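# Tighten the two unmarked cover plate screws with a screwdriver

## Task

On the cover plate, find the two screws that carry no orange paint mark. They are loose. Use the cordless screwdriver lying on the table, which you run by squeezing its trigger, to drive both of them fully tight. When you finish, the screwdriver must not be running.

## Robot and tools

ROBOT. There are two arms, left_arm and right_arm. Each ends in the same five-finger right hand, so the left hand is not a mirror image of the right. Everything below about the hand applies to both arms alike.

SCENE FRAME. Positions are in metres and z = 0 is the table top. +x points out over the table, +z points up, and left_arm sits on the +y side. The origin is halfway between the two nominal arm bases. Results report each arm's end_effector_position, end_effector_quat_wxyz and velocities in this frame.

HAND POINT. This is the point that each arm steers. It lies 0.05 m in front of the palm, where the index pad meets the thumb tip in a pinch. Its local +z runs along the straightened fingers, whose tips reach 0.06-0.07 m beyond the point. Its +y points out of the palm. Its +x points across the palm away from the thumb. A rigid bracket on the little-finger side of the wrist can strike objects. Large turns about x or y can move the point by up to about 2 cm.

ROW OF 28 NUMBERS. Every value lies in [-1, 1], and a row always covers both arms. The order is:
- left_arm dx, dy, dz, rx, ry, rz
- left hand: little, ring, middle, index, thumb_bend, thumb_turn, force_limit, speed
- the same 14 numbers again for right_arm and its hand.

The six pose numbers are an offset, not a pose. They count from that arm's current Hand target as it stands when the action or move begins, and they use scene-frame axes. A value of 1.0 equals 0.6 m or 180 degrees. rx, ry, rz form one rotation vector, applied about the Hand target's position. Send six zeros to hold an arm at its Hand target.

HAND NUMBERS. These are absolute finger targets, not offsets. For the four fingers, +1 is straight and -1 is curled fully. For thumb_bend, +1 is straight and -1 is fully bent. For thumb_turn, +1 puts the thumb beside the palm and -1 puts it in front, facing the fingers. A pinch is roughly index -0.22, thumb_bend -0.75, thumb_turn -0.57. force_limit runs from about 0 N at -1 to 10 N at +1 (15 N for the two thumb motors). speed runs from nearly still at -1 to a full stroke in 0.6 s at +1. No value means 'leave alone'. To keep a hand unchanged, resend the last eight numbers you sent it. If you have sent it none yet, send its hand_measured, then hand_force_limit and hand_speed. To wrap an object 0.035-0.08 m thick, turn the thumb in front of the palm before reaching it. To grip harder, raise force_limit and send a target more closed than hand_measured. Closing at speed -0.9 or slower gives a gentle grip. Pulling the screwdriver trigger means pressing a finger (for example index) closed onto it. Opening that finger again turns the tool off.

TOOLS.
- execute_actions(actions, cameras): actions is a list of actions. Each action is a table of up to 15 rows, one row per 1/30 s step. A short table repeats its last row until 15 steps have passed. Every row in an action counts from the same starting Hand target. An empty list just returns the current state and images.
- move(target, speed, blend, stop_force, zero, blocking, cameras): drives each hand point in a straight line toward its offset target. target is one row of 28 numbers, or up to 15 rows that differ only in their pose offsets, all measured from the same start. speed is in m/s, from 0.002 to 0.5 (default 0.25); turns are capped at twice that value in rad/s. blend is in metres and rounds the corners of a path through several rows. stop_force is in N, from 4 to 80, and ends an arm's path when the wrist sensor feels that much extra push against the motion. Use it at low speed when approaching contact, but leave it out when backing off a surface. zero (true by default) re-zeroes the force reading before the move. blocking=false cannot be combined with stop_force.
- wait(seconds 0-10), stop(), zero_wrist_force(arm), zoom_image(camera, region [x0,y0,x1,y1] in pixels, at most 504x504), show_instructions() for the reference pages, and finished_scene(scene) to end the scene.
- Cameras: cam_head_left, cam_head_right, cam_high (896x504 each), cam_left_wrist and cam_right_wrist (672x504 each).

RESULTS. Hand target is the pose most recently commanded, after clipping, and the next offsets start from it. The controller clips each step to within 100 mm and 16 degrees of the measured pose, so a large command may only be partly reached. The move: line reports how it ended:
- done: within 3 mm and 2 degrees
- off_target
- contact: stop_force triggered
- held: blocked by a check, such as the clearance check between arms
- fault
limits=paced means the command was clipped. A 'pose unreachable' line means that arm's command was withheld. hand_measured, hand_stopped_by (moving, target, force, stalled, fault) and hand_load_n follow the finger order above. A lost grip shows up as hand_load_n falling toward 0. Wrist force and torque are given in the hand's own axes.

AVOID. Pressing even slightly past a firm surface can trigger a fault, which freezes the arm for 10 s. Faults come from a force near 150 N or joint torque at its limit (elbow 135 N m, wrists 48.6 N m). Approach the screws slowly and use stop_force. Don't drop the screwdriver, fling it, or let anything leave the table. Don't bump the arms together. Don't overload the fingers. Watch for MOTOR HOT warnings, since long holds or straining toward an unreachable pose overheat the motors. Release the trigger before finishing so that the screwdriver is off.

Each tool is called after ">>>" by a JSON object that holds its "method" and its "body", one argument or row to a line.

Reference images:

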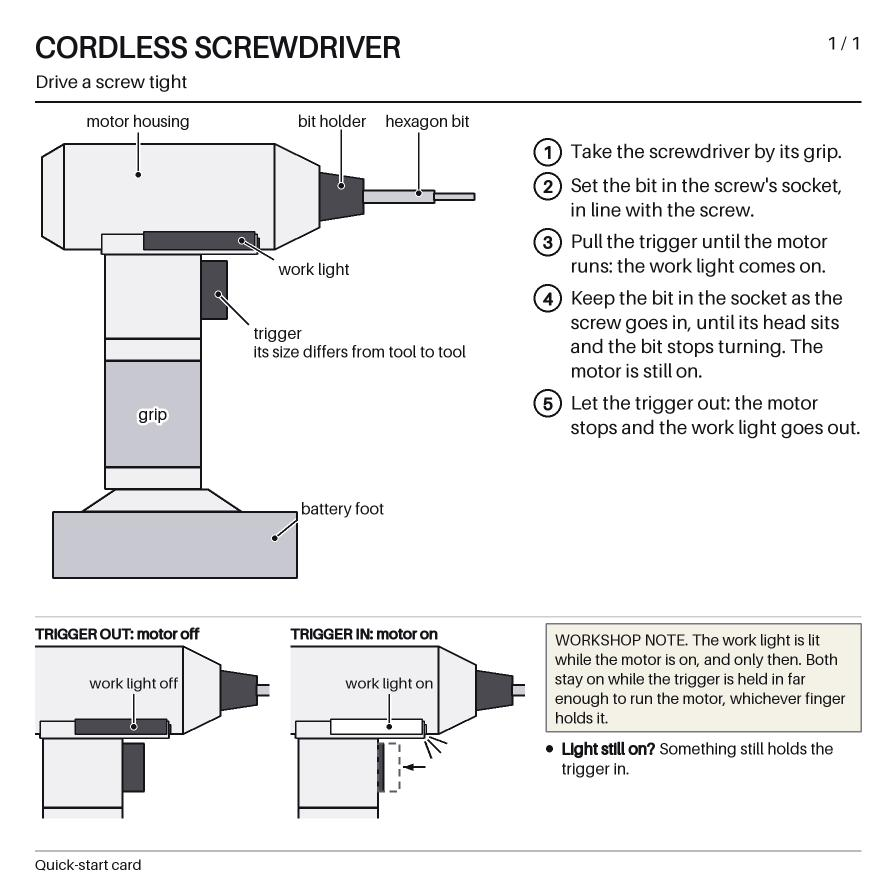

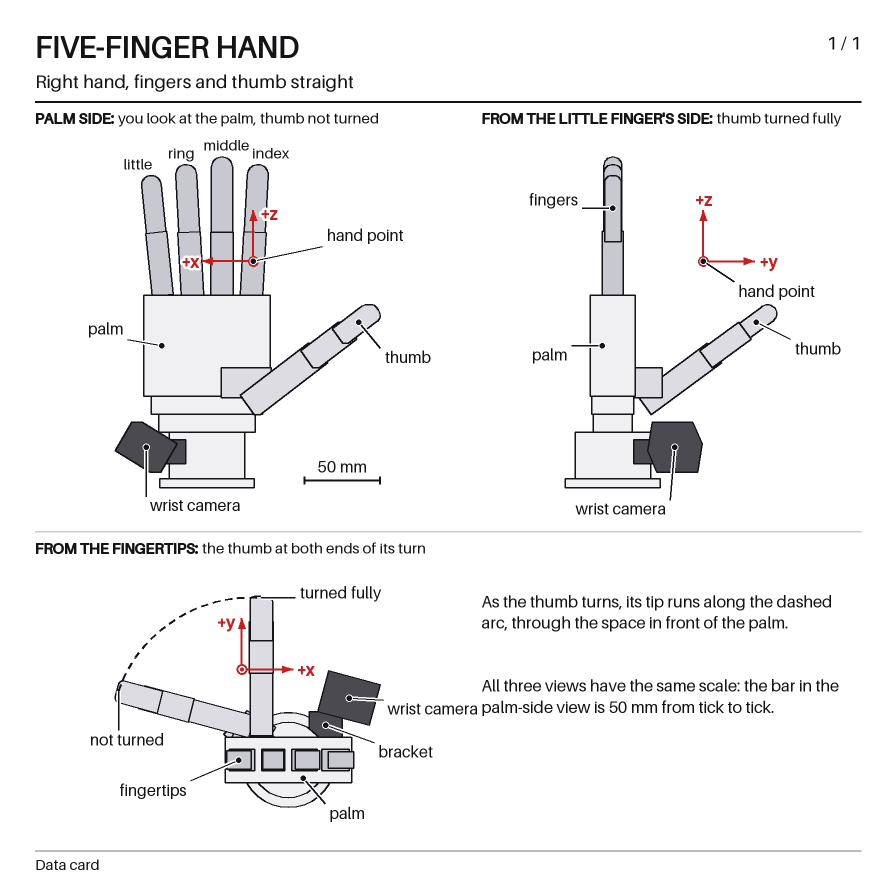

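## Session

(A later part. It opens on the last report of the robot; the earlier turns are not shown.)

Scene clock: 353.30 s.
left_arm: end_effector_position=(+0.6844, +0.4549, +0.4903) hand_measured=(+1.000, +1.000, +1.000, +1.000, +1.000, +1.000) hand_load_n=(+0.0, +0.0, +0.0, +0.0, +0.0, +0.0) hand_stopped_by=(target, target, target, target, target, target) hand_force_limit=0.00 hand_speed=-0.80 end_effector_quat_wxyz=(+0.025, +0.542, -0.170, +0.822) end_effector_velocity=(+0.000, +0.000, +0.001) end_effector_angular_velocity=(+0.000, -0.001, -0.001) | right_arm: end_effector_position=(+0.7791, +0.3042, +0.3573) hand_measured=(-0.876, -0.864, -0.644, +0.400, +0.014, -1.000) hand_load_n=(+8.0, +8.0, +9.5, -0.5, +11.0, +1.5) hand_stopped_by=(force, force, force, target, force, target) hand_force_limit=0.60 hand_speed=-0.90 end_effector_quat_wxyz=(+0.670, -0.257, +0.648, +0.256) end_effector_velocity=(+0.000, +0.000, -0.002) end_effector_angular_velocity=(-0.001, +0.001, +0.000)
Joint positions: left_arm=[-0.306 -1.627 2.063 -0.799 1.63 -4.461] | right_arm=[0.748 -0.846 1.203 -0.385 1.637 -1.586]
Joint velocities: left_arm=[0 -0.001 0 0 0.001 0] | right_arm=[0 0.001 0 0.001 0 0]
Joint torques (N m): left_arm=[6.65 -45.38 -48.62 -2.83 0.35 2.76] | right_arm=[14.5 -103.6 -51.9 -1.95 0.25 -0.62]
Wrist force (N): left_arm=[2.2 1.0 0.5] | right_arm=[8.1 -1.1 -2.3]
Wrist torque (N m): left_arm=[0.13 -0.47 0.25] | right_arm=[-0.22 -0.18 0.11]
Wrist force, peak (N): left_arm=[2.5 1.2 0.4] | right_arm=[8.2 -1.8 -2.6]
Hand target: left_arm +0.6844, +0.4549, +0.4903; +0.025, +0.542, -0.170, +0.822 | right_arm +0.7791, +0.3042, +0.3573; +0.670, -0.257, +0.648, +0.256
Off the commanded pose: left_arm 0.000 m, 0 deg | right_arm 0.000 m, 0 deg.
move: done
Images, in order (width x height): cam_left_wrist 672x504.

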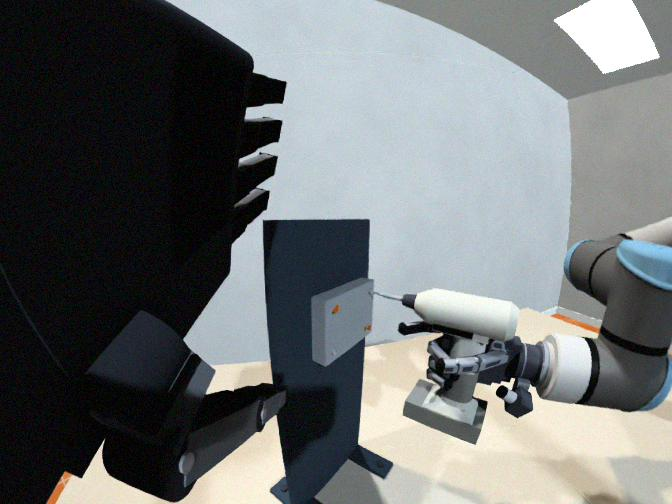

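>>> {"method": "wait", "body": {
  "seconds": 0.1
}}

>>> {"method": "zoom_image", "body": {
  "camera": "cam_left_wrist",
  "region": [340, 260, 420, 320]
}}

>>> {"method": "zoom_image", "body": {
  "camera": "cam_high",
  "region": [400, 140, 560, 230]
}}

Scene clock: 354.07 s.
left_arm: end_effector_position=(+0.6844, +0.4549, +0.4903) hand_measured=(+1.000, +1.000, +1.000, +1.000, +1.000, +1.000) hand_load_n=(+0.0, +0.0, +0.0, +0.0, +0.0, +0.0) hand_stopped_by=(target, target, target, target, target, target) hand_force_limit=0.00 hand_speed=-0.80 end_effector_quat_wxyz=(+0.025, +0.542, -0.170, +0.822) end_effector_velocity=(+0.000, +0.001, -0.001) end_effector_angular_velocity=(-0.001, +0.001, +0.001) | right_arm: end_effector_position=(+0.7791, +0.3042, +0.3573) hand_measured=(-0.876, -0.864, -0.644, +0.400, +0.014, -1.000) hand_load_n=(+8.0, +8.0, +9.5, +0.0, +11.5, +1.5) hand_stopped_by=(force, force, force, target, force, target) hand_force_limit=0.60 hand_speed=-0.90 end_effector_quat_wxyz=(+0.670, -0.257, +0.648, +0.256) end_effector_velocity=(+0.000, +0.000, -0.001) end_effector_angular_velocity=(-0.001, +0.001, +0.000)
Joint positions: left_arm=[-0.306 -1.627 2.063 -0.799 1.63 -4.461] | right_arm=[0.748 -0.846 1.203 -0.385 1.637 -1.586]
Joint velocities: left_arm=[0.001 0.001 0 0 -0.001 -0.001] | right_arm=[0 0 0 0.002 0 0]
Joint torques (N m): left_arm=[7.63 -42.94 -49.36 -2.74 -0.2 2.5] | right_arm=[14.5 -103.9 -50.37 -2.42 0.09 -0.83]
Wrist force (N): left_arm=[2.0 1.2 -0.1] | right_arm=[7.7 -1.5 -2.2]
Wrist torque (N m): left_arm=[0.20 -0.43 0.24] | right_arm=[-0.29 -0.11 0.06]
Wrist force, peak (N): left_arm=[2.5 1.6 0.5] | right_arm=[8.5 -1.4 -2.3]
Hand target: left_arm +0.6844, +0.4549, +0.4903; +0.025, +0.542, -0.170, +0.822 | right_arm +0.7791, +0.3042, +0.3573; +0.670, -0.257, +0.648, +0.256
Off the commanded pose: left_arm 0.000 m, 0 deg | right_arm 0.000 m, 0 deg.
wait: 0.10 s; at rest from the start

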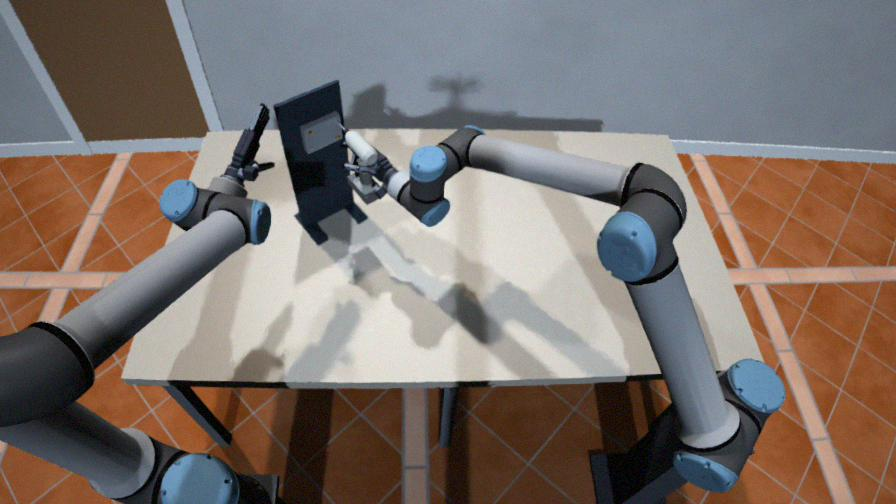

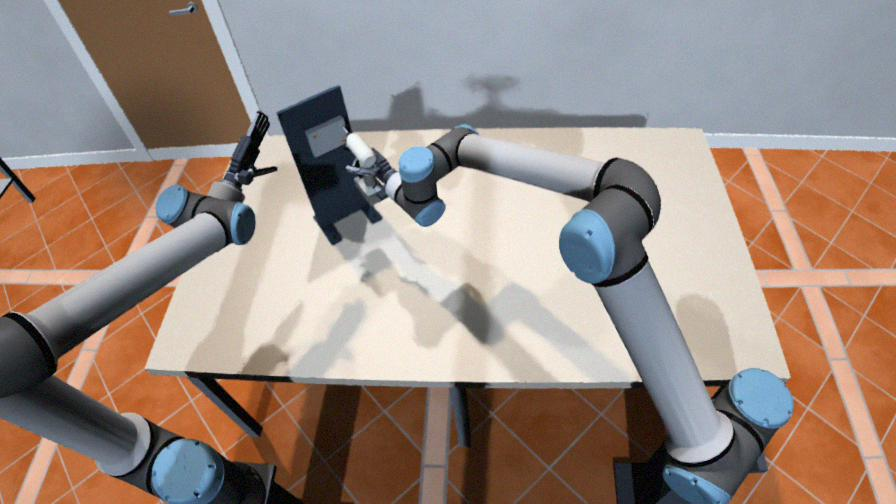

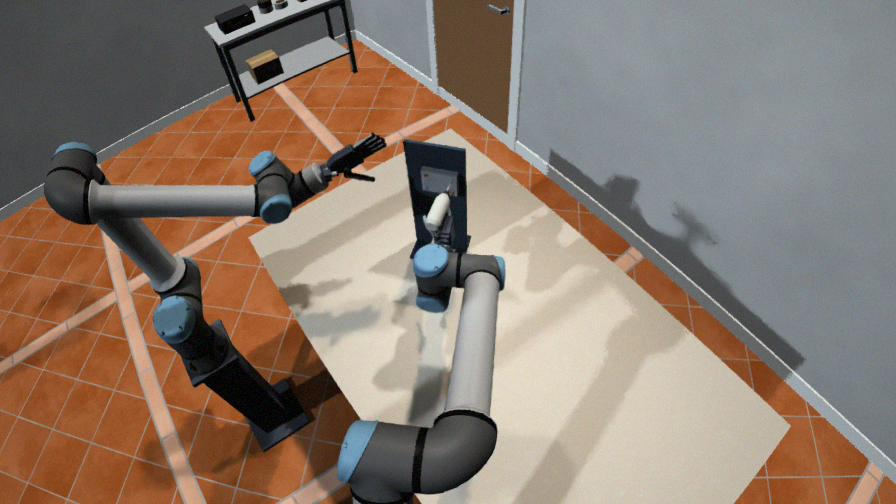

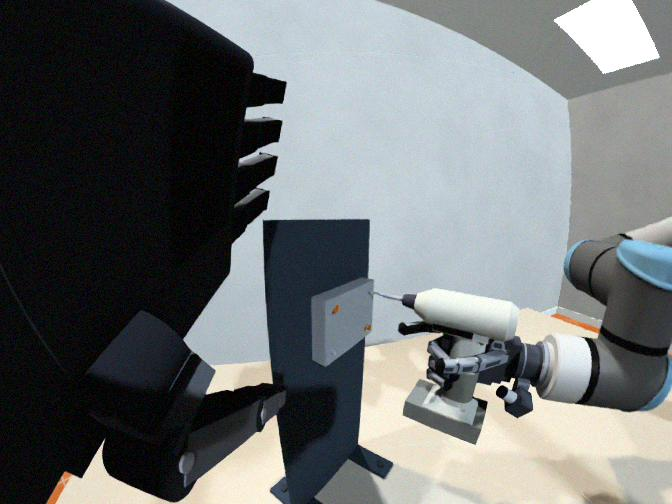

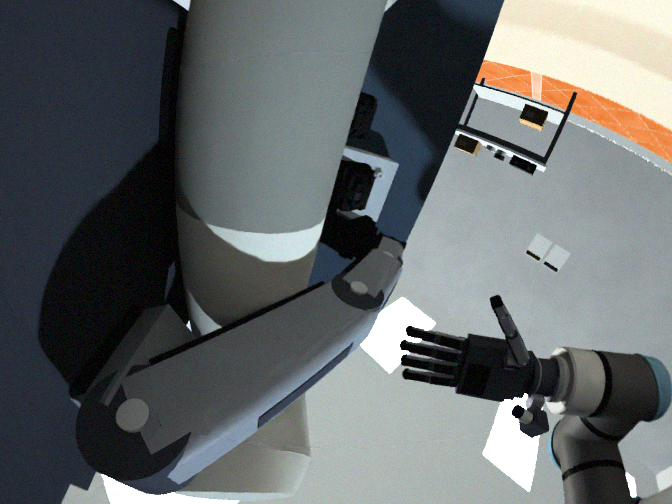

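Scaled by 6.300 from the camera's 672x504 image, which has a finer 960x720 frame.

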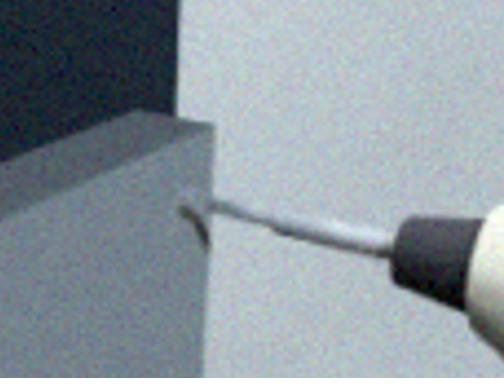

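Scaled by 3.150.

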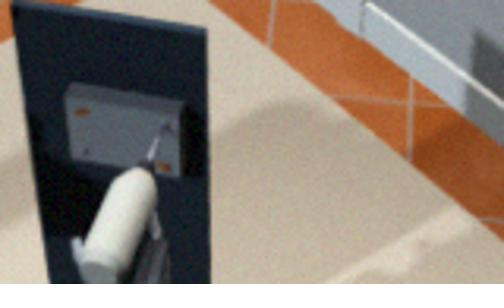

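>>> {"method": "zoom_image", "body": {
  "camera": "cam_left_wrist",
  "region": [360, 280, 420, 320]
}}

>>> {"method": "zoom_image", "body": {
  "camera": "cam_high",
  "region": [430, 165, 475, 215]
}}

>>> {"method": "zoom_image", "body": {
  "camera": "cam_head_left",
  "region": [290, 90, 390, 190]
}}

>>> {"method": "zoom_image", "body": {
  "camera": "cam_head_right",
  "region": [290, 90, 390, 190]
}}

>>> {"method": "zoom_image", "body": {
  "camera": "cam_right_wrist",
  "region": [320, 120, 440, 220]
}}

Scaled by 8.400 from the camera's 672x504 image, which has a finer 960x720 frame.

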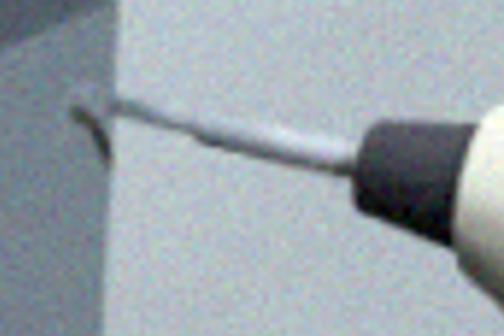

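Scaled by 10.080.

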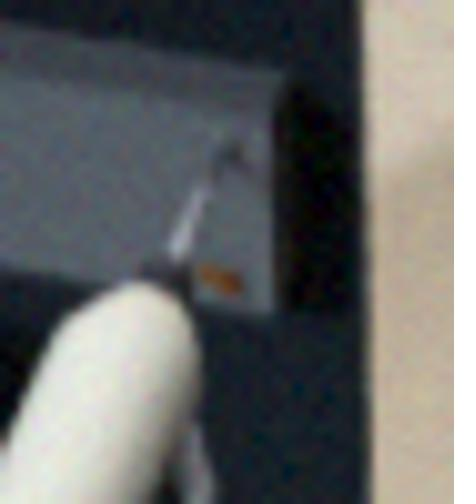

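Scaled by 5.040.

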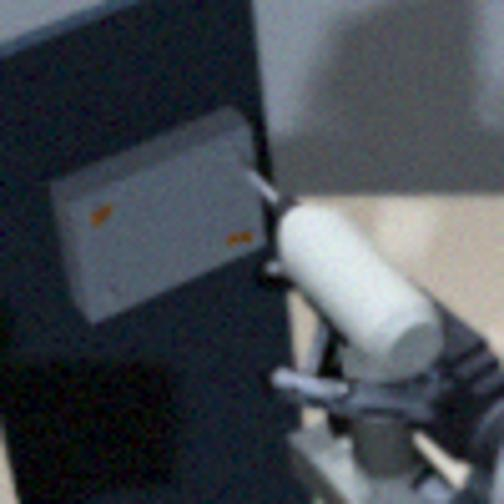

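Scaled by 5.040.

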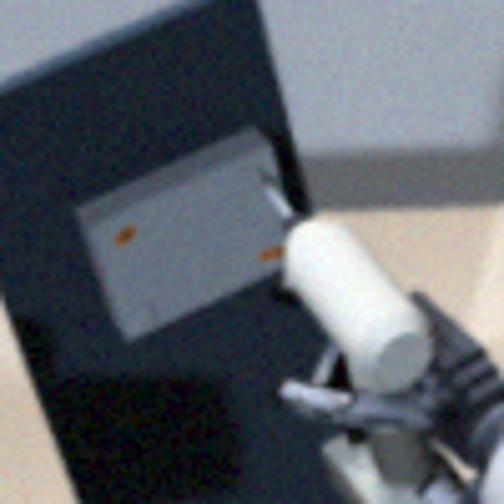

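Scaled by 4.200 from the camera's 672x504 image, which has a finer 960x720 frame.

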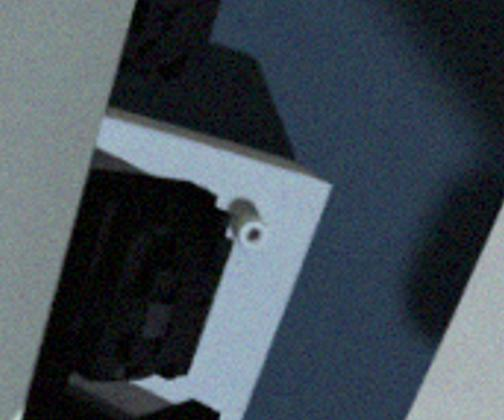

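>>> {"method": "zoom_image", "body": {
  "camera": "cam_right_wrist",
  "region": [360, 155, 400, 185]
}}

>>> {"method": "zoom_image", "body": {
  "camera": "cam_left_wrist",
  "region": [310, 330, 350, 370]
}}

>>> {"method": "zoom_image", "body": {
  "camera": "cam_left_wrist",
  "region": [300, 270, 400, 370]
}}

Scaled by 12.600 from the camera's 672x504 image, which has a finer 960x720 frame.

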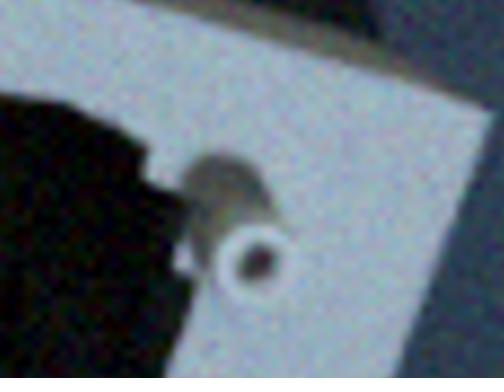

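Scaled by 12.600 from the camera's 672x504 image, which has a finer 960x720 frame.

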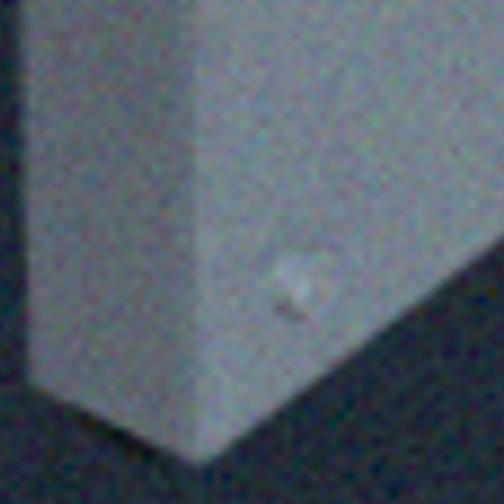

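Scaled by 5.040 from the camera's 672x504 image, which has a finer 960x720 frame.

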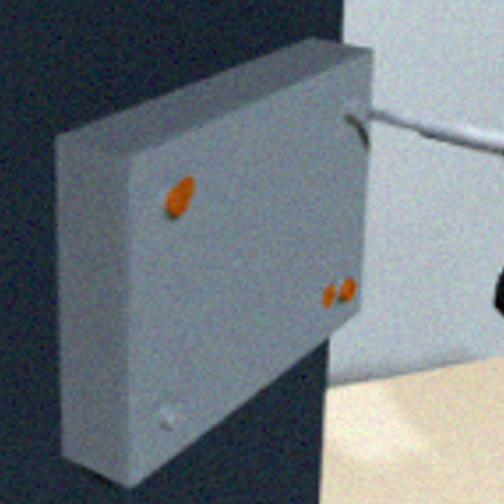

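>>> {"method": "move", "body": {
  "target": [0,0,0,0,0,0,1,1,1,1,1,1,0,-0.8,-0.000765,0.001092,0.001167,0,0,0,-0.99,-0.99,-0.99,0.4,-0.99,-1,0.6,-0.9],
  "speed": 0.02,
  "cameras": []
}}

>>> {"method": "move", "body": {
  "target": [0,0,0,0,0,0,1,1,1,1,1,1,0,-0.8,0.01092,0.00765,0,0,0,0,-0.99,-0.99,-0.99,0.4,-0.99,-1,0.6,-0.9],
  "speed": 0.004,
  "stop_force": 6,
  "cameras": []
}}

>>> {"method": "move", "body": {
  "target": [0,0,0,0,0,0,1,1,1,1,1,1,0,-0.8,0,0,0,0,0,0,-0.99,-0.99,-0.99,-0.9,-0.99,-1,0.6,-0.6],
  "cameras": ["cam_left_wrist"]
}}

Scene clock: 356.93 s.
left_arm: end_effector_position=(+0.6844, +0.4549, +0.4903) hand_measured=(+1.000, +1.000, +1.000, +1.000, +1.000, +1.000) hand_load_n=(+0.5, +0.0, +0.0, +0.0, +0.0, +0.0) hand_stopped_by=(target, target, target, target, target, target) hand_force_limit=0.00 hand_speed=-0.80 end_effector_quat_wxyz=(+0.025, +0.542, -0.170, +0.822) end_effector_velocity=(+0.000, +0.000, +0.000) end_effector_angular_velocity=(+0.000, +0.001, +0.000) | right_arm: end_effector_position=(+0.7787, +0.3049, +0.3581) hand_measured=(-0.876, -0.864, -0.644, +0.400, +0.014, -1.000) hand_load_n=(+8.0, +7.5, +9.5, +0.0, +11.5, +1.5) hand_stopped_by=(force, force, force, target, force, target) hand_force_limit=0.60 hand_speed=-0.90 end_effector_quat_wxyz=(+0.670, -0.257, +0.648, +0.256) end_effector_velocity=(+0.000, +0.000, +0.000) end_effector_angular_velocity=(-0.001, +0.001, +0.000)
Joint positions: left_arm=[-0.306 -1.627 2.063 -0.799 1.63 -4.461] | right_arm=[0.749 -0.846 1.202 -0.383 1.638 -1.586]
Joint velocities: left_arm=[0 0 0 0.001 0 0] | right_arm=[0 0 0 0.001 0 0]
Joint torques (N m): left_arm=[7 -40.86 -49.45 -2.85 -0.25 2.9] | right_arm=[12.61 -103.09 -51.5 -2.29 1.95 -1.12]
Wrist force (N): left_arm=[2.5 1.1 0.5] | right_arm=[8.0 -1.3 -2.5]
Wrist torque (N m): left_arm=[0.15 -0.51 0.27] | right_arm=[-0.24 -0.15 0.09]
Wrist force, peak (N): left_arm=[2.6 1.2 0.4] | right_arm=[8.5 -1.4 -2.4]
Hand target: left_arm +0.6844, +0.4549, +0.4903; +0.025, +0.542, -0.170, +0.822 | right_arm +0.7787, +0.3049, +0.3580; +0.670, -0.257, +0.648, +0.256
Off the commanded pose: left_arm 0.000 m, 0 deg | right_arm 0.000 m, 0 deg.
move: done
No camera images: "cameras" was empty.

Scene clock: 358.87 s.
left_arm: end_effector_position=(+0.6844, +0.4549, +0.4903) hand_measured=(+1.000, +1.000, +1.000, +1.000, +1.000, +1.000) hand_load_n=(+0.0, +0.0, -0.5, +0.0, +0.0, +0.0) hand_stopped_by=(target, target, target, target, target, target) hand_force_limit=0.00 hand_speed=-0.80 end_effector_quat_wxyz=(+0.025, +0.542, -0.170, +0.822) end_effector_velocity=(+0.000, +0.000, +0.000) end_effector_angular_velocity=(+0.000, -0.001, +0.000) | right_arm: end_effector_position=(+0.7817, +0.3070, +0.3580) hand_measured=(-0.876, -0.864, -0.644, +0.400, +0.014, -1.000) hand_load_n=(+8.0, +7.5, +9.0, +0.0, +11.5, +1.0) hand_stopped_by=(force, force, force, target, force, target) hand_force_limit=0.60 hand_speed=-0.90 end_effector_quat_wxyz=(+0.670, -0.257, +0.648, +0.256) end_effector_velocity=(+0.000, +0.000, +0.000) end_effector_angular_velocity=(+0.000, +0.000, +0.000)
Joint positions: left_arm=[-0.306 -1.627 2.063 -0.799 1.63 -4.461] | right_arm=[0.748 -0.84 1.192 -0.379 1.637 -1.586]
Joint velocities: left_arm=[0 0 0 -0.001 0 0] | right_arm=[0 0 0 0 0 0]
Joint torques (N m): left_arm=[8.89 -43.29 -49.1 -2.78 -0.03 2.84] | right_arm=[-8.63 -122.95 -42.99 -6.73 1.34 -0.13]
Wrist force (N): left_arm=[1.9 1.0 0.4] | right_arm=[8.0 -0.7 -5.5]
Wrist torque (N m): left_arm=[0.14 -0.42 0.23] | right_arm=[-0.26 -0.27 0.04]
Wrist force, peak (N): left_arm=[2.5 1.4 0.4] | right_arm=[9.4 0.0 -11.8]
Hand target: left_arm +0.6844, +0.4549, +0.4903; +0.025, +0.542, -0.170, +0.822 | right_arm +0.7817, +0.3070, +0.3580; +0.670, -0.257, +0.648, +0.256
Off the commanded pose: left_arm 0.000 m, 0 deg | right_arm 0.004 m, 0 deg.
move: contact (right_arm)
No camera images: "cameras" was empty.

Scene clock: 361.03 s.
left_arm: end_effector_position=(+0.6844, +0.4549, +0.4903) hand_measured=(+1.000, +1.000, +1.000, +1.000, +1.000, +1.000) hand_load_n=(+0.0, +0.0, +0.0, +0.0, +0.0, +0.0) hand_stopped_by=(target, target, target, target, target, target) hand_force_limit=0.00 hand_speed=-0.80 end_effector_quat_wxyz=(+0.025, +0.542, -0.170, +0.822) end_effector_velocity=(+0.000, -0.001, +0.000) end_effector_angular_velocity=(-0.001, +0.000, -0.001) | right_arm: end_effector_position=(+0.7817, +0.3070, +0.3580) hand_measured=(-0.876, -0.864, -0.644, -0.860, +0.014, -1.000) hand_load_n=(+7.5, +7.0, +9.0, +11.0, +12.0, +1.0) hand_stopped_by=(force, force, force, force, force, target) hand_force_limit=0.60 hand_speed=-0.60 end_effector_quat_wxyz=(+0.670, -0.257, +0.648, +0.256) end_effector_velocity=(+0.000, +0.000, +0.002) end_effector_angular_velocity=(+0.001, -0.001, +0.000)
Joint positions: left_arm=[-0.306 -1.627 2.063 -0.799 1.63 -4.461] | right_arm=[0.748 -0.84 1.192 -0.379 1.637 -1.586]
Joint velocities: left_arm=[-0.001 0 0 0 0 -0.001] | right_arm=[0 -0.001 0 0 0 0]
Joint torques (N m): left_arm=[7.02 -43.89 -49.68 -3.24 0.26 2.18] | right_arm=[9.5 -121.61 -47.71 -5.02 1.45 -0.15]
Wrist force (N): left_arm=[2.1 1.3 0.5] | right_arm=[8.8 0.6 -5.5]
Wrist torque (N m): left_arm=[0.19 -0.44 0.25] | right_arm=[-0.29 -0.22 0.05]
Wrist force, peak (N): left_arm=[2.7 1.3 0.3] | right_arm=[9.0 0.8 -5.7]
Hand target: left_arm +0.6844, +0.4549, +0.4903; +0.025, +0.542, -0.170, +0.822 | right_arm +0.7817, +0.3070, +0.3580; +0.670, -0.257, +0.648, +0.256
Off the commanded pose: left_arm 0.000 m, 0 deg | right_arm 0.000 m, 0 deg.
move: done
Images, in order (width x height): cam_left_wrist 672x504.

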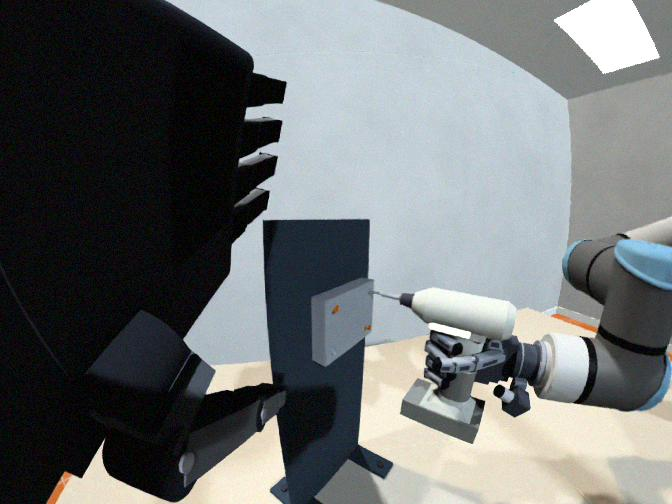

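>>> {"method": "move", "body": {
  "target": [0,0,0,0,0,0,1,1,1,1,1,1,0,-0.8,0,0,-0.0012,0,0,0,-0.99,-0.99,-0.99,-0.9,-0.99,-1,0.6,-0.6],
  "speed": 0.002,
  "cameras": []
}}

>>> {"method": "move", "body": {
  "target": [0,0,0,0,0,0,1,1,1,1,1,1,0,-0.8,-0.000765,0.001092,0,0,0,0,-0.99,-0.99,-0.99,-0.9,-0.99,-1,0.6,-0.6],
  "speed": 0.002,
  "cameras": []
}}

>>> {"method": "move", "body": {
  "target": [0,0,0,0,0,0,1,1,1,1,1,1,0,-0.8,0,0,0.0016,0,0,0,-0.99,-0.99,-0.99,-0.9,-0.99,-1,0.6,-0.6],
  "speed": 0.002,
  "cameras": []
}}

Scene clock: 362.17 s.
left_arm: end_effector_position=(+0.6844, +0.4549, +0.4903) hand_measured=(+1.000, +1.000, +1.000, +1.000, +1.000, +1.000) hand_load_n=(+0.0, +0.0, +0.0, +0.0, +0.0, +0.0) hand_stopped_by=(target, target, target, target, target, target) hand_force_limit=0.00 hand_speed=-0.80 end_effector_quat_wxyz=(+0.025, +0.542, -0.170, +0.822) end_effector_velocity=(+0.000, +0.000, +0.000) end_effector_angular_velocity=(+0.000, +0.000, +0.000) | right_arm: end_effector_position=(+0.7817, +0.3070, +0.3573) hand_measured=(-0.876, -0.864, -0.644, -0.860, +0.014, -1.000) hand_load_n=(+8.0, +7.0, +8.5, +10.5, +12.0, +1.0) hand_stopped_by=(force, force, force, force, force, target) hand_force_limit=0.60 hand_speed=-0.60 end_effector_quat_wxyz=(+0.670, -0.257, +0.648, +0.256) end_effector_velocity=(+0.000, +0.000, +0.000) end_effector_angular_velocity=(-0.001, +0.001, +0.000)
Joint positions: left_arm=[-0.306 -1.627 2.063 -0.799 1.63 -4.461] | right_arm=[0.748 -0.84 1.192 -0.38 1.637 -1.586]
Joint velocities: left_arm=[0 0 0 0 0.001 0] | right_arm=[0 0 0 0.001 0 0]
Joint torques (N m): left_arm=[6.13 -42.6 -48.36 -3.47 -0.15 2.39] | right_arm=[10.29 -102.49 -41.4 -6.25 1.37 -0.16]
Wrist force (N): left_arm=[2.2 1.1 0.2] | right_arm=[7.5 -0.7 -5.7]
Wrist torque (N m): left_arm=[0.18 -0.46 0.25] | right_arm=[-0.20 -0.35 0.03]
Wrist force, peak (N): left_arm=[2.6 1.2 0.2] | right_arm=[9.2 0.7 -5.8]
Hand target: left_arm +0.6844, +0.4549, +0.4903; +0.025, +0.542, -0.170, +0.822 | right_arm +0.7817, +0.3070, +0.3573; +0.670, -0.257, +0.648, +0.256
Off the commanded pose: left_arm 0.000 m, 0 deg | right_arm 0.000 m, 0 deg.
move: done
No camera images: "cameras" was empty.

Scene clock: 362.87 s.
left_arm: end_effector_position=(+0.6844, +0.4549, +0.4903) hand_measured=(+1.000, +1.000, +1.000, +1.000, +1.000, +1.000) hand_load_n=(+0.0, +0.0, +0.0, +0.0, +0.0, +0.0) hand_stopped_by=(target, target, target, target, target, target) hand_force_limit=0.00 hand_speed=-0.80 end_effector_quat_wxyz=(+0.025, +0.542, -0.170, +0.822) end_effector_velocity=(+0.000, -0.001, +0.001) end_effector_angular_velocity=(+0.000, -0.001, -0.002) | right_arm: end_effector_position=(+0.7812, +0.3077, +0.3573) hand_measured=(-0.876, -0.864, -0.644, -0.860, +0.014, -1.000) hand_load_n=(+7.5, +6.5, +8.0, +10.0, +12.5, +1.0) hand_stopped_by=(force, force, force, force, force, target) hand_force_limit=0.60 hand_speed=-0.60 end_effector_quat_wxyz=(+0.670, -0.257, +0.648, +0.256) end_effector_velocity=(+0.000, +0.000, -0.001) end_effector_angular_velocity=(+0.000, +0.000, +0.000)
Joint positions: left_arm=[-0.306 -1.627 2.063 -0.799 1.63 -4.461] | right_arm=[0.749 -0.84 1.191 -0.379 1.638 -1.586]
Joint velocities: left_arm=[-0.001 -0.001 0 -0.001 0.001 0] | right_arm=[0 0 0 0 0 0]
Joint torques (N m): left_arm=[7.63 -43.98 -48.75 -3.56 -0.01 2.6] | right_arm=[12.01 -104.59 -51.64 -1.75 2.02 -1.16]
Wrist force (N): left_arm=[2.6 1.4 0.5] | right_arm=[6.9 -1.4 -3.7]
Wrist torque (N m): left_arm=[0.20 -0.52 0.28] | right_arm=[-0.22 -0.24 0.02]
Wrist force, peak (N): left_arm=[2.8 0.9 0.6] | right_arm=[8.2 -1.5 -6.2]
Hand target: left_arm +0.6844, +0.4549, +0.4903; +0.025, +0.542, -0.170, +0.822 | right_arm +0.7812, +0.3077, +0.3573; +0.670, -0.257, +0.648, +0.256
Off the commanded pose: left_arm 0.000 m, 0 deg | right_arm 0.000 m, 0 deg.
move: done
No camera images: "cameras" was empty.

Scene clock: 363.57 s.
left_arm: end_effector_position=(+0.6844, +0.4549, +0.4903) hand_measured=(+1.000, +1.000, +1.000, +1.000, +1.000, +1.000) hand_load_n=(+0.0, +0.0, +0.0, +0.0, +0.0, +0.0) hand_stopped_by=(target, target, target, target, target, target) hand_force_limit=0.00 hand_speed=-0.80 end_effector_quat_wxyz=(+0.025, +0.542, -0.170, +0.822) end_effector_velocity=(+0.000, +0.000, +0.000) end_effector_angular_velocity=(+0.001, +0.000, +0.000) | right_arm: end_effector_position=(+0.7812, +0.3077, +0.3583) hand_measured=(-0.876, -0.864, -0.644, -0.860, +0.014, -1.000) hand_load_n=(+7.5, +6.5, +8.0, +10.0, +12.5, +1.0) hand_stopped_by=(force, force, force, force, force, target) hand_force_limit=0.60 hand_speed=-0.60 end_effector_quat_wxyz=(+0.670, -0.257, +0.648, +0.256) end_effector_velocity=(+0.000, +0.000, +0.001) end_effector_angular_velocity=(+0.001, -0.001, +0.000)
Joint positions: left_arm=[-0.306 -1.627 2.063 -0.799 1.63 -4.461] | right_arm=[0.749 -0.84 1.191 -0.378 1.638 -1.586]
Joint velocities: left_arm=[0 0.001 0 0 0 0.002] | right_arm=[0 0 0 -0.001 0 0]
Joint torques (N m): left_arm=[6.2 -42.81 -48.69 -3.12 -0.02 2.04] | right_arm=[8.42 -121.39 -52.22 -2.43 0.86 -1.25]
Wrist force (N): left_arm=[2.2 1.3 0.3] | right_arm=[7.9 -0.8 -4.1]
Wrist torque (N m): left_arm=[0.20 -0.47 0.26] | right_arm=[-0.24 -0.24 0.06]
Wrist force, peak (N): left_arm=[2.5 1.3 0.1] | right_arm=[8.2 -0.4 -4.3]
Hand target: left_arm +0.6844, +0.4549, +0.4903; +0.025, +0.542, -0.170, +0.822 | right_arm +0.7812, +0.3077, +0.3583; +0.670, -0.257, +0.648, +0.256
Off the commanded pose: left_arm 0.000 m, 0 deg | right_arm 0.000 m, 0 deg.
move: done
No camera images: "cameras" was empty.

>>> {"method": "wait", "body": {
  "seconds": 0.05,
  "cameras": ["cam_left_wrist","cam_high"]
}}

>>> {"method": "zoom_image", "body": {
  "camera": "cam_left_wrist",
  "region": [360, 280, 400, 320]
}}

>>> {"method": "zoom_image", "body": {
  "camera": "cam_high",
  "region": [440, 170, 465, 195]
}}

Scene clock: 364.23 s.
left_arm: end_effector_position=(+0.6844, +0.4549, +0.4903) hand_measured=(+1.000, +1.000, +1.000, +1.000, +1.000, +1.000) hand_load_n=(+0.0, +0.0, +0.0, +0.0, +0.0, +0.0) hand_stopped_by=(target, target, target, target, target, target) hand_force_limit=0.00 hand_speed=-0.80 end_effector_quat_wxyz=(+0.025, +0.542, -0.170, +0.822) end_effector_velocity=(+0.000, -0.001, +0.000) end_effector_angular_velocity=(+0.000, +0.000, +0.000) | right_arm: end_effector_position=(+0.7812, +0.3077, +0.3583) hand_measured=(-0.876, -0.864, -0.644, -0.860, +0.014, -1.000) hand_load_n=(+7.0, +6.5, +8.0, +10.0, +12.5, +1.0) hand_stopped_by=(force, force, force, force, force, target) hand_force_limit=0.60 hand_speed=-0.60 end_effector_quat_wxyz=(+0.670, -0.257, +0.648, +0.256) end_effector_velocity=(+0.000, +0.000, -0.001) end_effector_angular_velocity=(+0.000, +0.000, +0.000)
Joint positions: left_arm=[-0.306 -1.627 2.063 -0.799 1.63 -4.461] | right_arm=[0.749 -0.84 1.191 -0.378 1.638 -1.586]
Joint velocities: left_arm=[-0.001 0 0 0 -0.001 0.001] | right_arm=[0 0.001 0 0 0 0]
Joint torques (N m): left_arm=[5.85 -41.47 -47.57 -2.95 0.18 2.37] | right_arm=[3.46 -121.43 -49.9 -5.36 0.08 -1.25]
Wrist force (N): left_arm=[2.1 1.3 0.5] | right_arm=[8.3 -0.8 -3.9]
Wrist torque (N m): left_arm=[0.19 -0.46 0.26] | right_arm=[-0.23 -0.25 0.08]
Wrist force, peak (N): left_arm=[2.6 1.3 0.2] | right_arm=[8.4 -0.6 -4.1]
Hand target: left_arm +0.6844, +0.4549, +0.4903; +0.025, +0.542, -0.170, +0.822 | right_arm +0.7812, +0.3077, +0.3583; +0.670, -0.257, +0.648, +0.256
Off the commanded pose: left_arm 0.000 m, 0 deg | right_arm 0.000 m, 0 deg.
wait: 0.07 s; at rest from the start
Images, in order (width x height): cam_high 896x504, cam_left_wrist 672x504.

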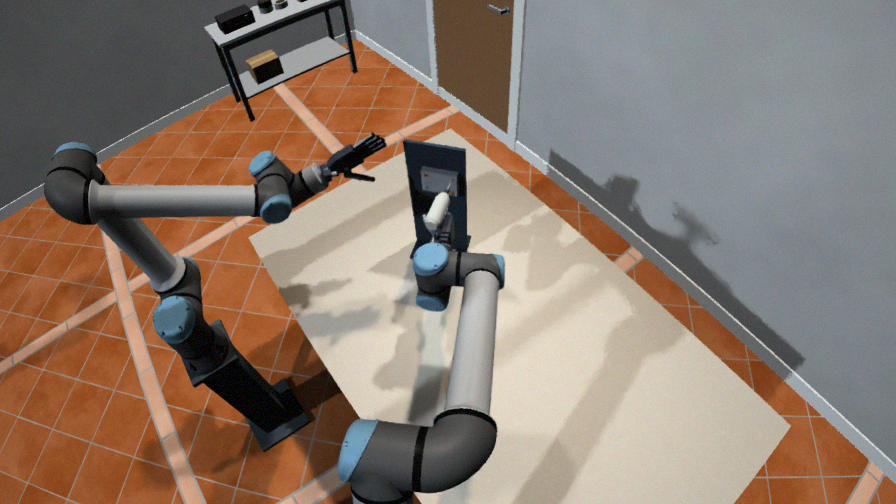

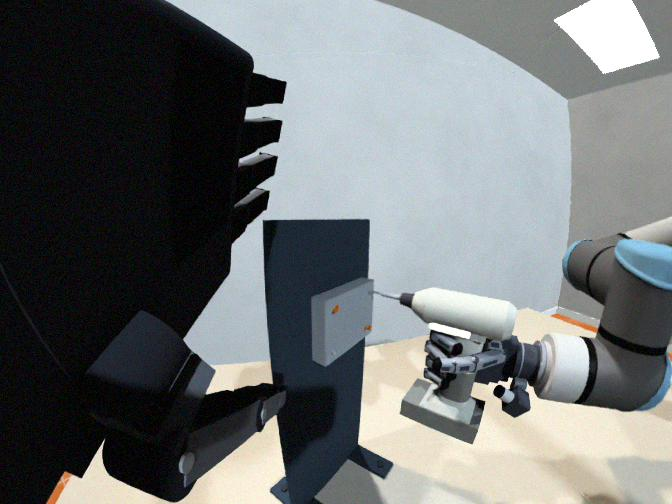

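Scaled by 12.600 from the camera's 672x504 image, which has a finer 960x720 frame.

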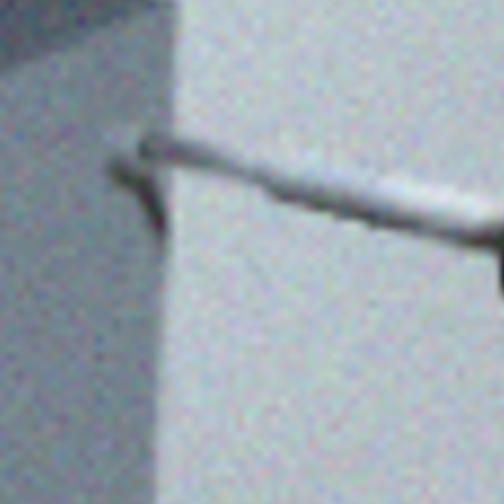

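Scaled by 20.160.

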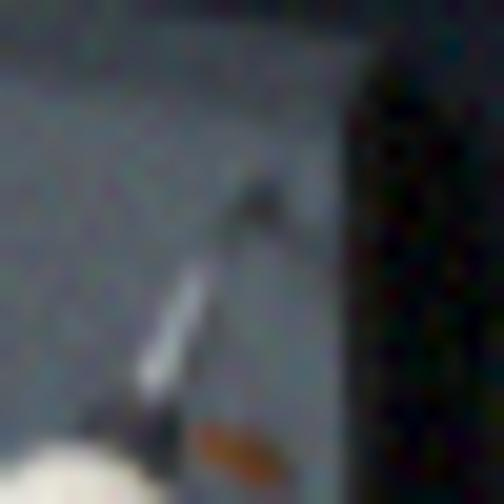

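>>> {"method": "move", "body": {
  "target": [0,0,0,0,0,0,1,1,1,1,1,1,0,-0.8,0.00083,0.00058,0,0,0,0,-0.99,-0.99,-0.99,-0.9,-0.99,-1,0.6,-0.6],
  "speed": 0.003,
  "cameras": []
}}

>>> {"method": "move", "body": {
  "target": [0,0,0,0,0,0,1,1,1,1,1,1,0,-0.8,0.000956,-0.001365,0,0,0,0,-0.99,-0.99,-0.99,-0.9,-0.99,-1,0.6,-0.6],
  "speed": 0.002,
  "cameras": []
}}

Scene clock: 365.07 s.
left_arm: end_effector_position=(+0.6844, +0.4549, +0.4903) hand_measured=(+1.000, +1.000, +1.000, +1.000, +1.000, +1.000) hand_load_n=(+0.0, +0.0, +0.0, +0.0, +0.0, +0.0) hand_stopped_by=(target, target, target, target, target, target) hand_force_limit=0.00 hand_speed=-0.80 end_effector_quat_wxyz=(+0.025, +0.542, -0.170, +0.822) end_effector_velocity=(+0.000, +0.000, +0.000) end_effector_angular_velocity=(+0.000, +0.000, +0.000) | right_arm: end_effector_position=(+0.7816, +0.3081, +0.3583) hand_measured=(-0.876, -0.864, -0.644, -0.860, +0.014, -1.000) hand_load_n=(+6.0, +5.0, +7.0, +9.0, +12.5, +1.0) hand_stopped_by=(force, force, force, force, force, target) hand_force_limit=0.60 hand_speed=-0.60 end_effector_quat_wxyz=(+0.670, -0.257, +0.648, +0.256) end_effector_velocity=(+0.000, +0.000, +0.000) end_effector_angular_velocity=(+0.000, -0.001, +0.000)
Joint positions: left_arm=[-0.306 -1.627 2.063 -0.799 1.63 -4.461] | right_arm=[0.749 -0.839 1.189 -0.377 1.638 -1.586]
Joint velocities: left_arm=[0 -0.001 0 0.001 0 0] | right_arm=[0 0 0 -0.001 0 0]
Joint torques (N m): left_arm=[5.92 -43.62 -46.96 -3.28 0.23 2.33] | right_arm=[-18.62 -111.73 -57.61 -6.05 0.89 -1.19]
Wrist force (N): left_arm=[2.2 0.9 0.0] | right_arm=[12.8 3.3 -16.8]
Wrist torque (N m): left_arm=[0.16 -0.45 0.24] | right_arm=[0.07 -0.43 0.17]
Wrist force, peak (N): left_arm=[2.2 1.6 0.0] | right_arm=[13.1 2.8 -20.4]
Hand target: left_arm +0.6844, +0.4549, +0.4903; +0.025, +0.542, -0.170, +0.822 | right_arm +0.7817, +0.3080, +0.3583; +0.670, -0.257, +0.648, +0.256
Off the commanded pose: left_arm 0.000 m, 0 deg | right_arm 0.000 m, 0 deg.
move: done
No camera images: "cameras" was empty.

Scene clock: 365.80 s.
left_arm: end_effector_position=(+0.6844, +0.4549, +0.4903) hand_measured=(+1.000, +1.000, +1.000, +1.000, +1.000, +1.000) hand_load_n=(+0.0, +0.0, +0.0, +0.0, +0.0, +0.0) hand_stopped_by=(target, target, target, target, target, target) hand_force_limit=0.00 hand_speed=-0.80 end_effector_quat_wxyz=(+0.025, +0.542, -0.170, +0.822) end_effector_velocity=(+0.000, +0.000, +0.000) end_effector_angular_velocity=(-0.002, +0.000, +0.000) | right_arm: end_effector_position=(+0.7823, +0.3072, +0.3583) hand_measured=(-0.876, -0.864, -0.644, -0.860, +0.014, -1.000) hand_load_n=(+6.0, +5.5, +7.5, +9.0, +12.5, +1.0) hand_stopped_by=(force, force, force, force, force, target) hand_force_limit=0.60 hand_speed=-0.60 end_effector_quat_wxyz=(+0.670, -0.257, +0.648, +0.256) end_effector_velocity=(+0.000, +0.000, +0.001) end_effector_angular_velocity=(+0.000, +0.000, +0.000)
Joint positions: left_arm=[-0.306 -1.627 2.063 -0.799 1.63 -4.461] | right_arm=[0.748 -0.84 1.19 -0.378 1.637 -1.586]
Joint velocities: left_arm=[0 0 0 0 -0.001 -0.001] | right_arm=[0 -0.001 0 0.001 0 0]
Joint torques (N m): left_arm=[9.64 -45.63 -48.06 -3.33 0.32 2.91] | right_arm=[-23.13 -124.09 -54.26 -8.51 1.25 0.71]
Wrist force (N): left_arm=[2.0 1.0 0.3] | right_arm=[12.9 3.9 -18.2]
Wrist torque (N m): left_arm=[0.15 -0.43 0.23] | right_arm=[-0.05 -0.20 0.09]
Wrist force, peak (N): left_arm=[2.6 1.5 0.2] | right_arm=[12.9 4.6 -20.5]
Hand target: left_arm +0.6844, +0.4549, +0.4903; +0.025, +0.542, -0.170, +0.822 | right_arm +0.7823, +0.3072, +0.3583; +0.670, -0.257, +0.648, +0.256
Off the commanded pose: left_arm 0.000 m, 0 deg | right_arm 0.000 m, 0 deg.
move: done
No camera images: "cameras" was empty.

>>> {"method": "move", "body": {
  "target": [0,0,0,0,0,0,1,1,1,1,1,1,0,-0.8,-0.00055,-0.00038,-0.002,0,0,0,-0.99,-0.99,-0.99,-0.9,-0.99,-1,0.6,-0.6],
  "speed": 0.002,
  "cameras": []
}}

>>> {"method": "move", "body": {
  "target": [0,0,0,0,0,0,1,1,1,1,1,1,0,-0.8,-0.000478,0.000682,0,0,0,0,-0.99,-0.99,-0.99,-0.9,-0.99,-1,0.6,-0.6],
  "speed": 0.002,
  "cameras": []
}}

>>> {"method": "move", "body": {
  "target": [0,0,0,0,0,0,1,1,1,1,1,1,0,-0.8,0,0,0.0015,0,0,0,-0.99,-0.99,-0.99,-0.9,-0.99,-1,0.6,-0.6],
  "speed": 0.002,
  "cameras": []
}}

Scene clock: 366.87 s.
left_arm: end_effector_position=(+0.6844, +0.4549, +0.4903) hand_measured=(+1.000, +1.000, +1.000, +1.000, +1.000, +1.000) hand_load_n=(+0.0, +0.0, +0.0, +0.0, +0.0, +0.0) hand_stopped_by=(target, target, target, target, target, target) hand_force_limit=0.00 hand_speed=-0.80 end_effector_quat_wxyz=(+0.025, +0.542, -0.170, +0.822) end_effector_velocity=(+0.000, -0.001, +0.000) end_effector_angular_velocity=(+0.000, +0.001, -0.001) | right_arm: end_effector_position=(+0.7820, +0.3069, +0.3571) hand_measured=(-0.876, -0.864, -0.644, -0.860, +0.014, -1.000) hand_load_n=(+7.0, +6.0, +7.5, +9.0, +13.0, +1.0) hand_stopped_by=(force, force, force, force, force, target) hand_force_limit=0.60 hand_speed=-0.60 end_effector_quat_wxyz=(+0.670, -0.257, +0.648, +0.256) end_effector_velocity=(+0.000, +0.000, -0.001) end_effector_angular_velocity=(+0.000, +0.001, +0.000)
Joint positions: left_arm=[-0.306 -1.627 2.063 -0.799 1.63 -4.461] | right_arm=[0.748 -0.84 1.192 -0.38 1.637 -1.586]
Joint velocities: left_arm=[-0.001 0 0 0.001 0 0] | right_arm=[0 0.001 0 0 0 0]
Joint torques (N m): left_arm=[8.13 -42.82 -49.43 -3.04 -0.57 2.57] | right_arm=[9.99 -102.33 -43.32 -5.95 1.98 0.99]
Wrist force (N): left_arm=[2.4 1.2 0.3] | right_arm=[7.5 -2.0 -7.8]
Wrist torque (N m): left_arm=[0.18 -0.49 0.27] | right_arm=[-0.03 -0.40 0.06]
Wrist force, peak (N): left_arm=[2.5 1.2 0.3] | right_arm=[13.8 4.4 -20.8]
Hand target: left_arm +0.6844, +0.4549, +0.4903; +0.025, +0.542, -0.170, +0.822 | right_arm +0.7820, +0.3070, +0.3571; +0.670, -0.257, +0.648, +0.256
Off the commanded pose: left_arm 0.000 m, 0 deg | right_arm 0.000 m, 0 deg.
move: done
No camera images: "cameras" was empty.

Scene clock: 367.57 s.
left_arm: end_effector_position=(+0.6844, +0.4549, +0.4903) hand_measured=(+1.000, +1.000, +1.000, +1.000, +1.000, +1.000) hand_load_n=(+0.0, +0.0, +0.0, +0.0, +0.0, +0.0) hand_stopped_by=(target, target, target, target, target, target) hand_force_limit=0.00 hand_speed=-0.80 end_effector_quat_wxyz=(+0.025, +0.542, -0.170, +0.822) end_effector_velocity=(+0.000, +0.001, +0.000) end_effector_angular_velocity=(+0.001, +0.000, +0.002) | right_arm: end_effector_position=(+0.7817, +0.3074, +0.3571) hand_measured=(-0.876, -0.864, -0.644, -0.860, +0.014, -1.000) hand_load_n=(+7.0, +6.0, +7.0, +9.0, +13.0, +1.0) hand_stopped_by=(force, force, force, force, force, target) hand_force_limit=0.60 hand_speed=-0.60 end_effector_quat_wxyz=(+0.670, -0.257, +0.648, +0.256) end_effector_velocity=(+0.000, +0.000, +0.001) end_effector_angular_velocity=(+0.001, -0.001, +0.000)
Joint positions: left_arm=[-0.306 -1.627 2.063 -0.799 1.63 -4.461] | right_arm=[0.749 -0.839 1.192 -0.38 1.637 -1.586]
Joint velocities: left_arm=[0.001 0.001 0 0 0 0.001] | right_arm=[0 -0.001 0 -0.001 0 0]
Joint torques (N m): left_arm=[7.61 -41.74 -48.14 -3.11 0.06 2.29] | right_arm=[12.48 -102.95 -52.65 -2.05 1.81 0.15]
Wrist force (N): left_arm=[2.2 1.1 0.3] | right_arm=[7.1 -2.6 -8.2]
Wrist torque (N m): left_arm=[0.17 -0.46 0.26] | right_arm=[-0.09 -0.44 0.03]
Wrist force, peak (N): left_arm=[2.5 1.2 0.2] | right_arm=[8.0 -2.5 -10.6]
Hand target: left_arm +0.6844, +0.4549, +0.4903; +0.025, +0.542, -0.170, +0.822 | right_arm +0.7817, +0.3074, +0.3571; +0.670, -0.257, +0.648, +0.256
Off the commanded pose: left_arm 0.000 m, 0 deg | right_arm 0.000 m, 0 deg.
move: done
No camera images: "cameras" was empty.

Scene clock: 368.27 s.
left_arm: end_effector_position=(+0.6844, +0.4549, +0.4903) hand_measured=(+1.000, +1.000, +1.000, +1.000, +1.000, +1.000) hand_load_n=(+0.0, +0.0, +0.0, +0.0, +0.0, +0.0) hand_stopped_by=(target, target, target, target, target, target) hand_force_limit=0.00 hand_speed=-0.80 end_effector_quat_wxyz=(+0.025, +0.542, -0.170, +0.822) end_effector_velocity=(+0.000, +0.000, -0.001) end_effector_angular_velocity=(+0.000, +0.001, +0.001) | right_arm: end_effector_position=(+0.7817, +0.3074, +0.3580) hand_measured=(-0.876, -0.864, -0.644, -0.860, +0.014, -1.000) hand_load_n=(+6.5, +6.0, +7.5, +9.0, +13.0, +1.5) hand_stopped_by=(force, force, force, force, force, target) hand_force_limit=0.60 hand_speed=-0.60 end_effector_quat_wxyz=(+0.670, -0.257, +0.648, +0.256) end_effector_velocity=(+0.000, +0.000, +0.000) end_effector_angular_velocity=(+0.000, +0.000, +0.000)
Joint positions: left_arm=[-0.306 -1.627 2.063 -0.799 1.63 -4.461] | right_arm=[0.749 -0.84 1.191 -0.378 1.637 -1.586]
Joint velocities: left_arm=[0.001 0.001 0 0 0 0] | right_arm=[0 0 0 -0.001 0 0]
Joint torques (N m): left_arm=[7.48 -42.12 -48.62 -3.68 -0.29 2.38] | right_arm=[10.56 -122.65 -52.24 -2.49 0.76 -0.76]
Wrist force (N): left_arm=[2.1 0.8 0.2] | right_arm=[8.6 -0.5 -4.2]
Wrist torque (N m): left_arm=[0.13 -0.44 0.23] | right_arm=[-0.36 -0.25 0.05]
Wrist force, peak (N): left_arm=[2.5 1.1 0.4] | right_arm=[6.9 -2.5 -9.5]
Hand target: left_arm +0.6844, +0.4549, +0.4903; +0.025, +0.542, -0.170, +0.822 | right_arm +0.7817, +0.3074, +0.3580; +0.670, -0.257, +0.648, +0.256
Off the commanded pose: left_arm 0.000 m, 0 deg | right_arm 0.000 m, 0 deg.
move: done
No camera images: "cameras" was empty.


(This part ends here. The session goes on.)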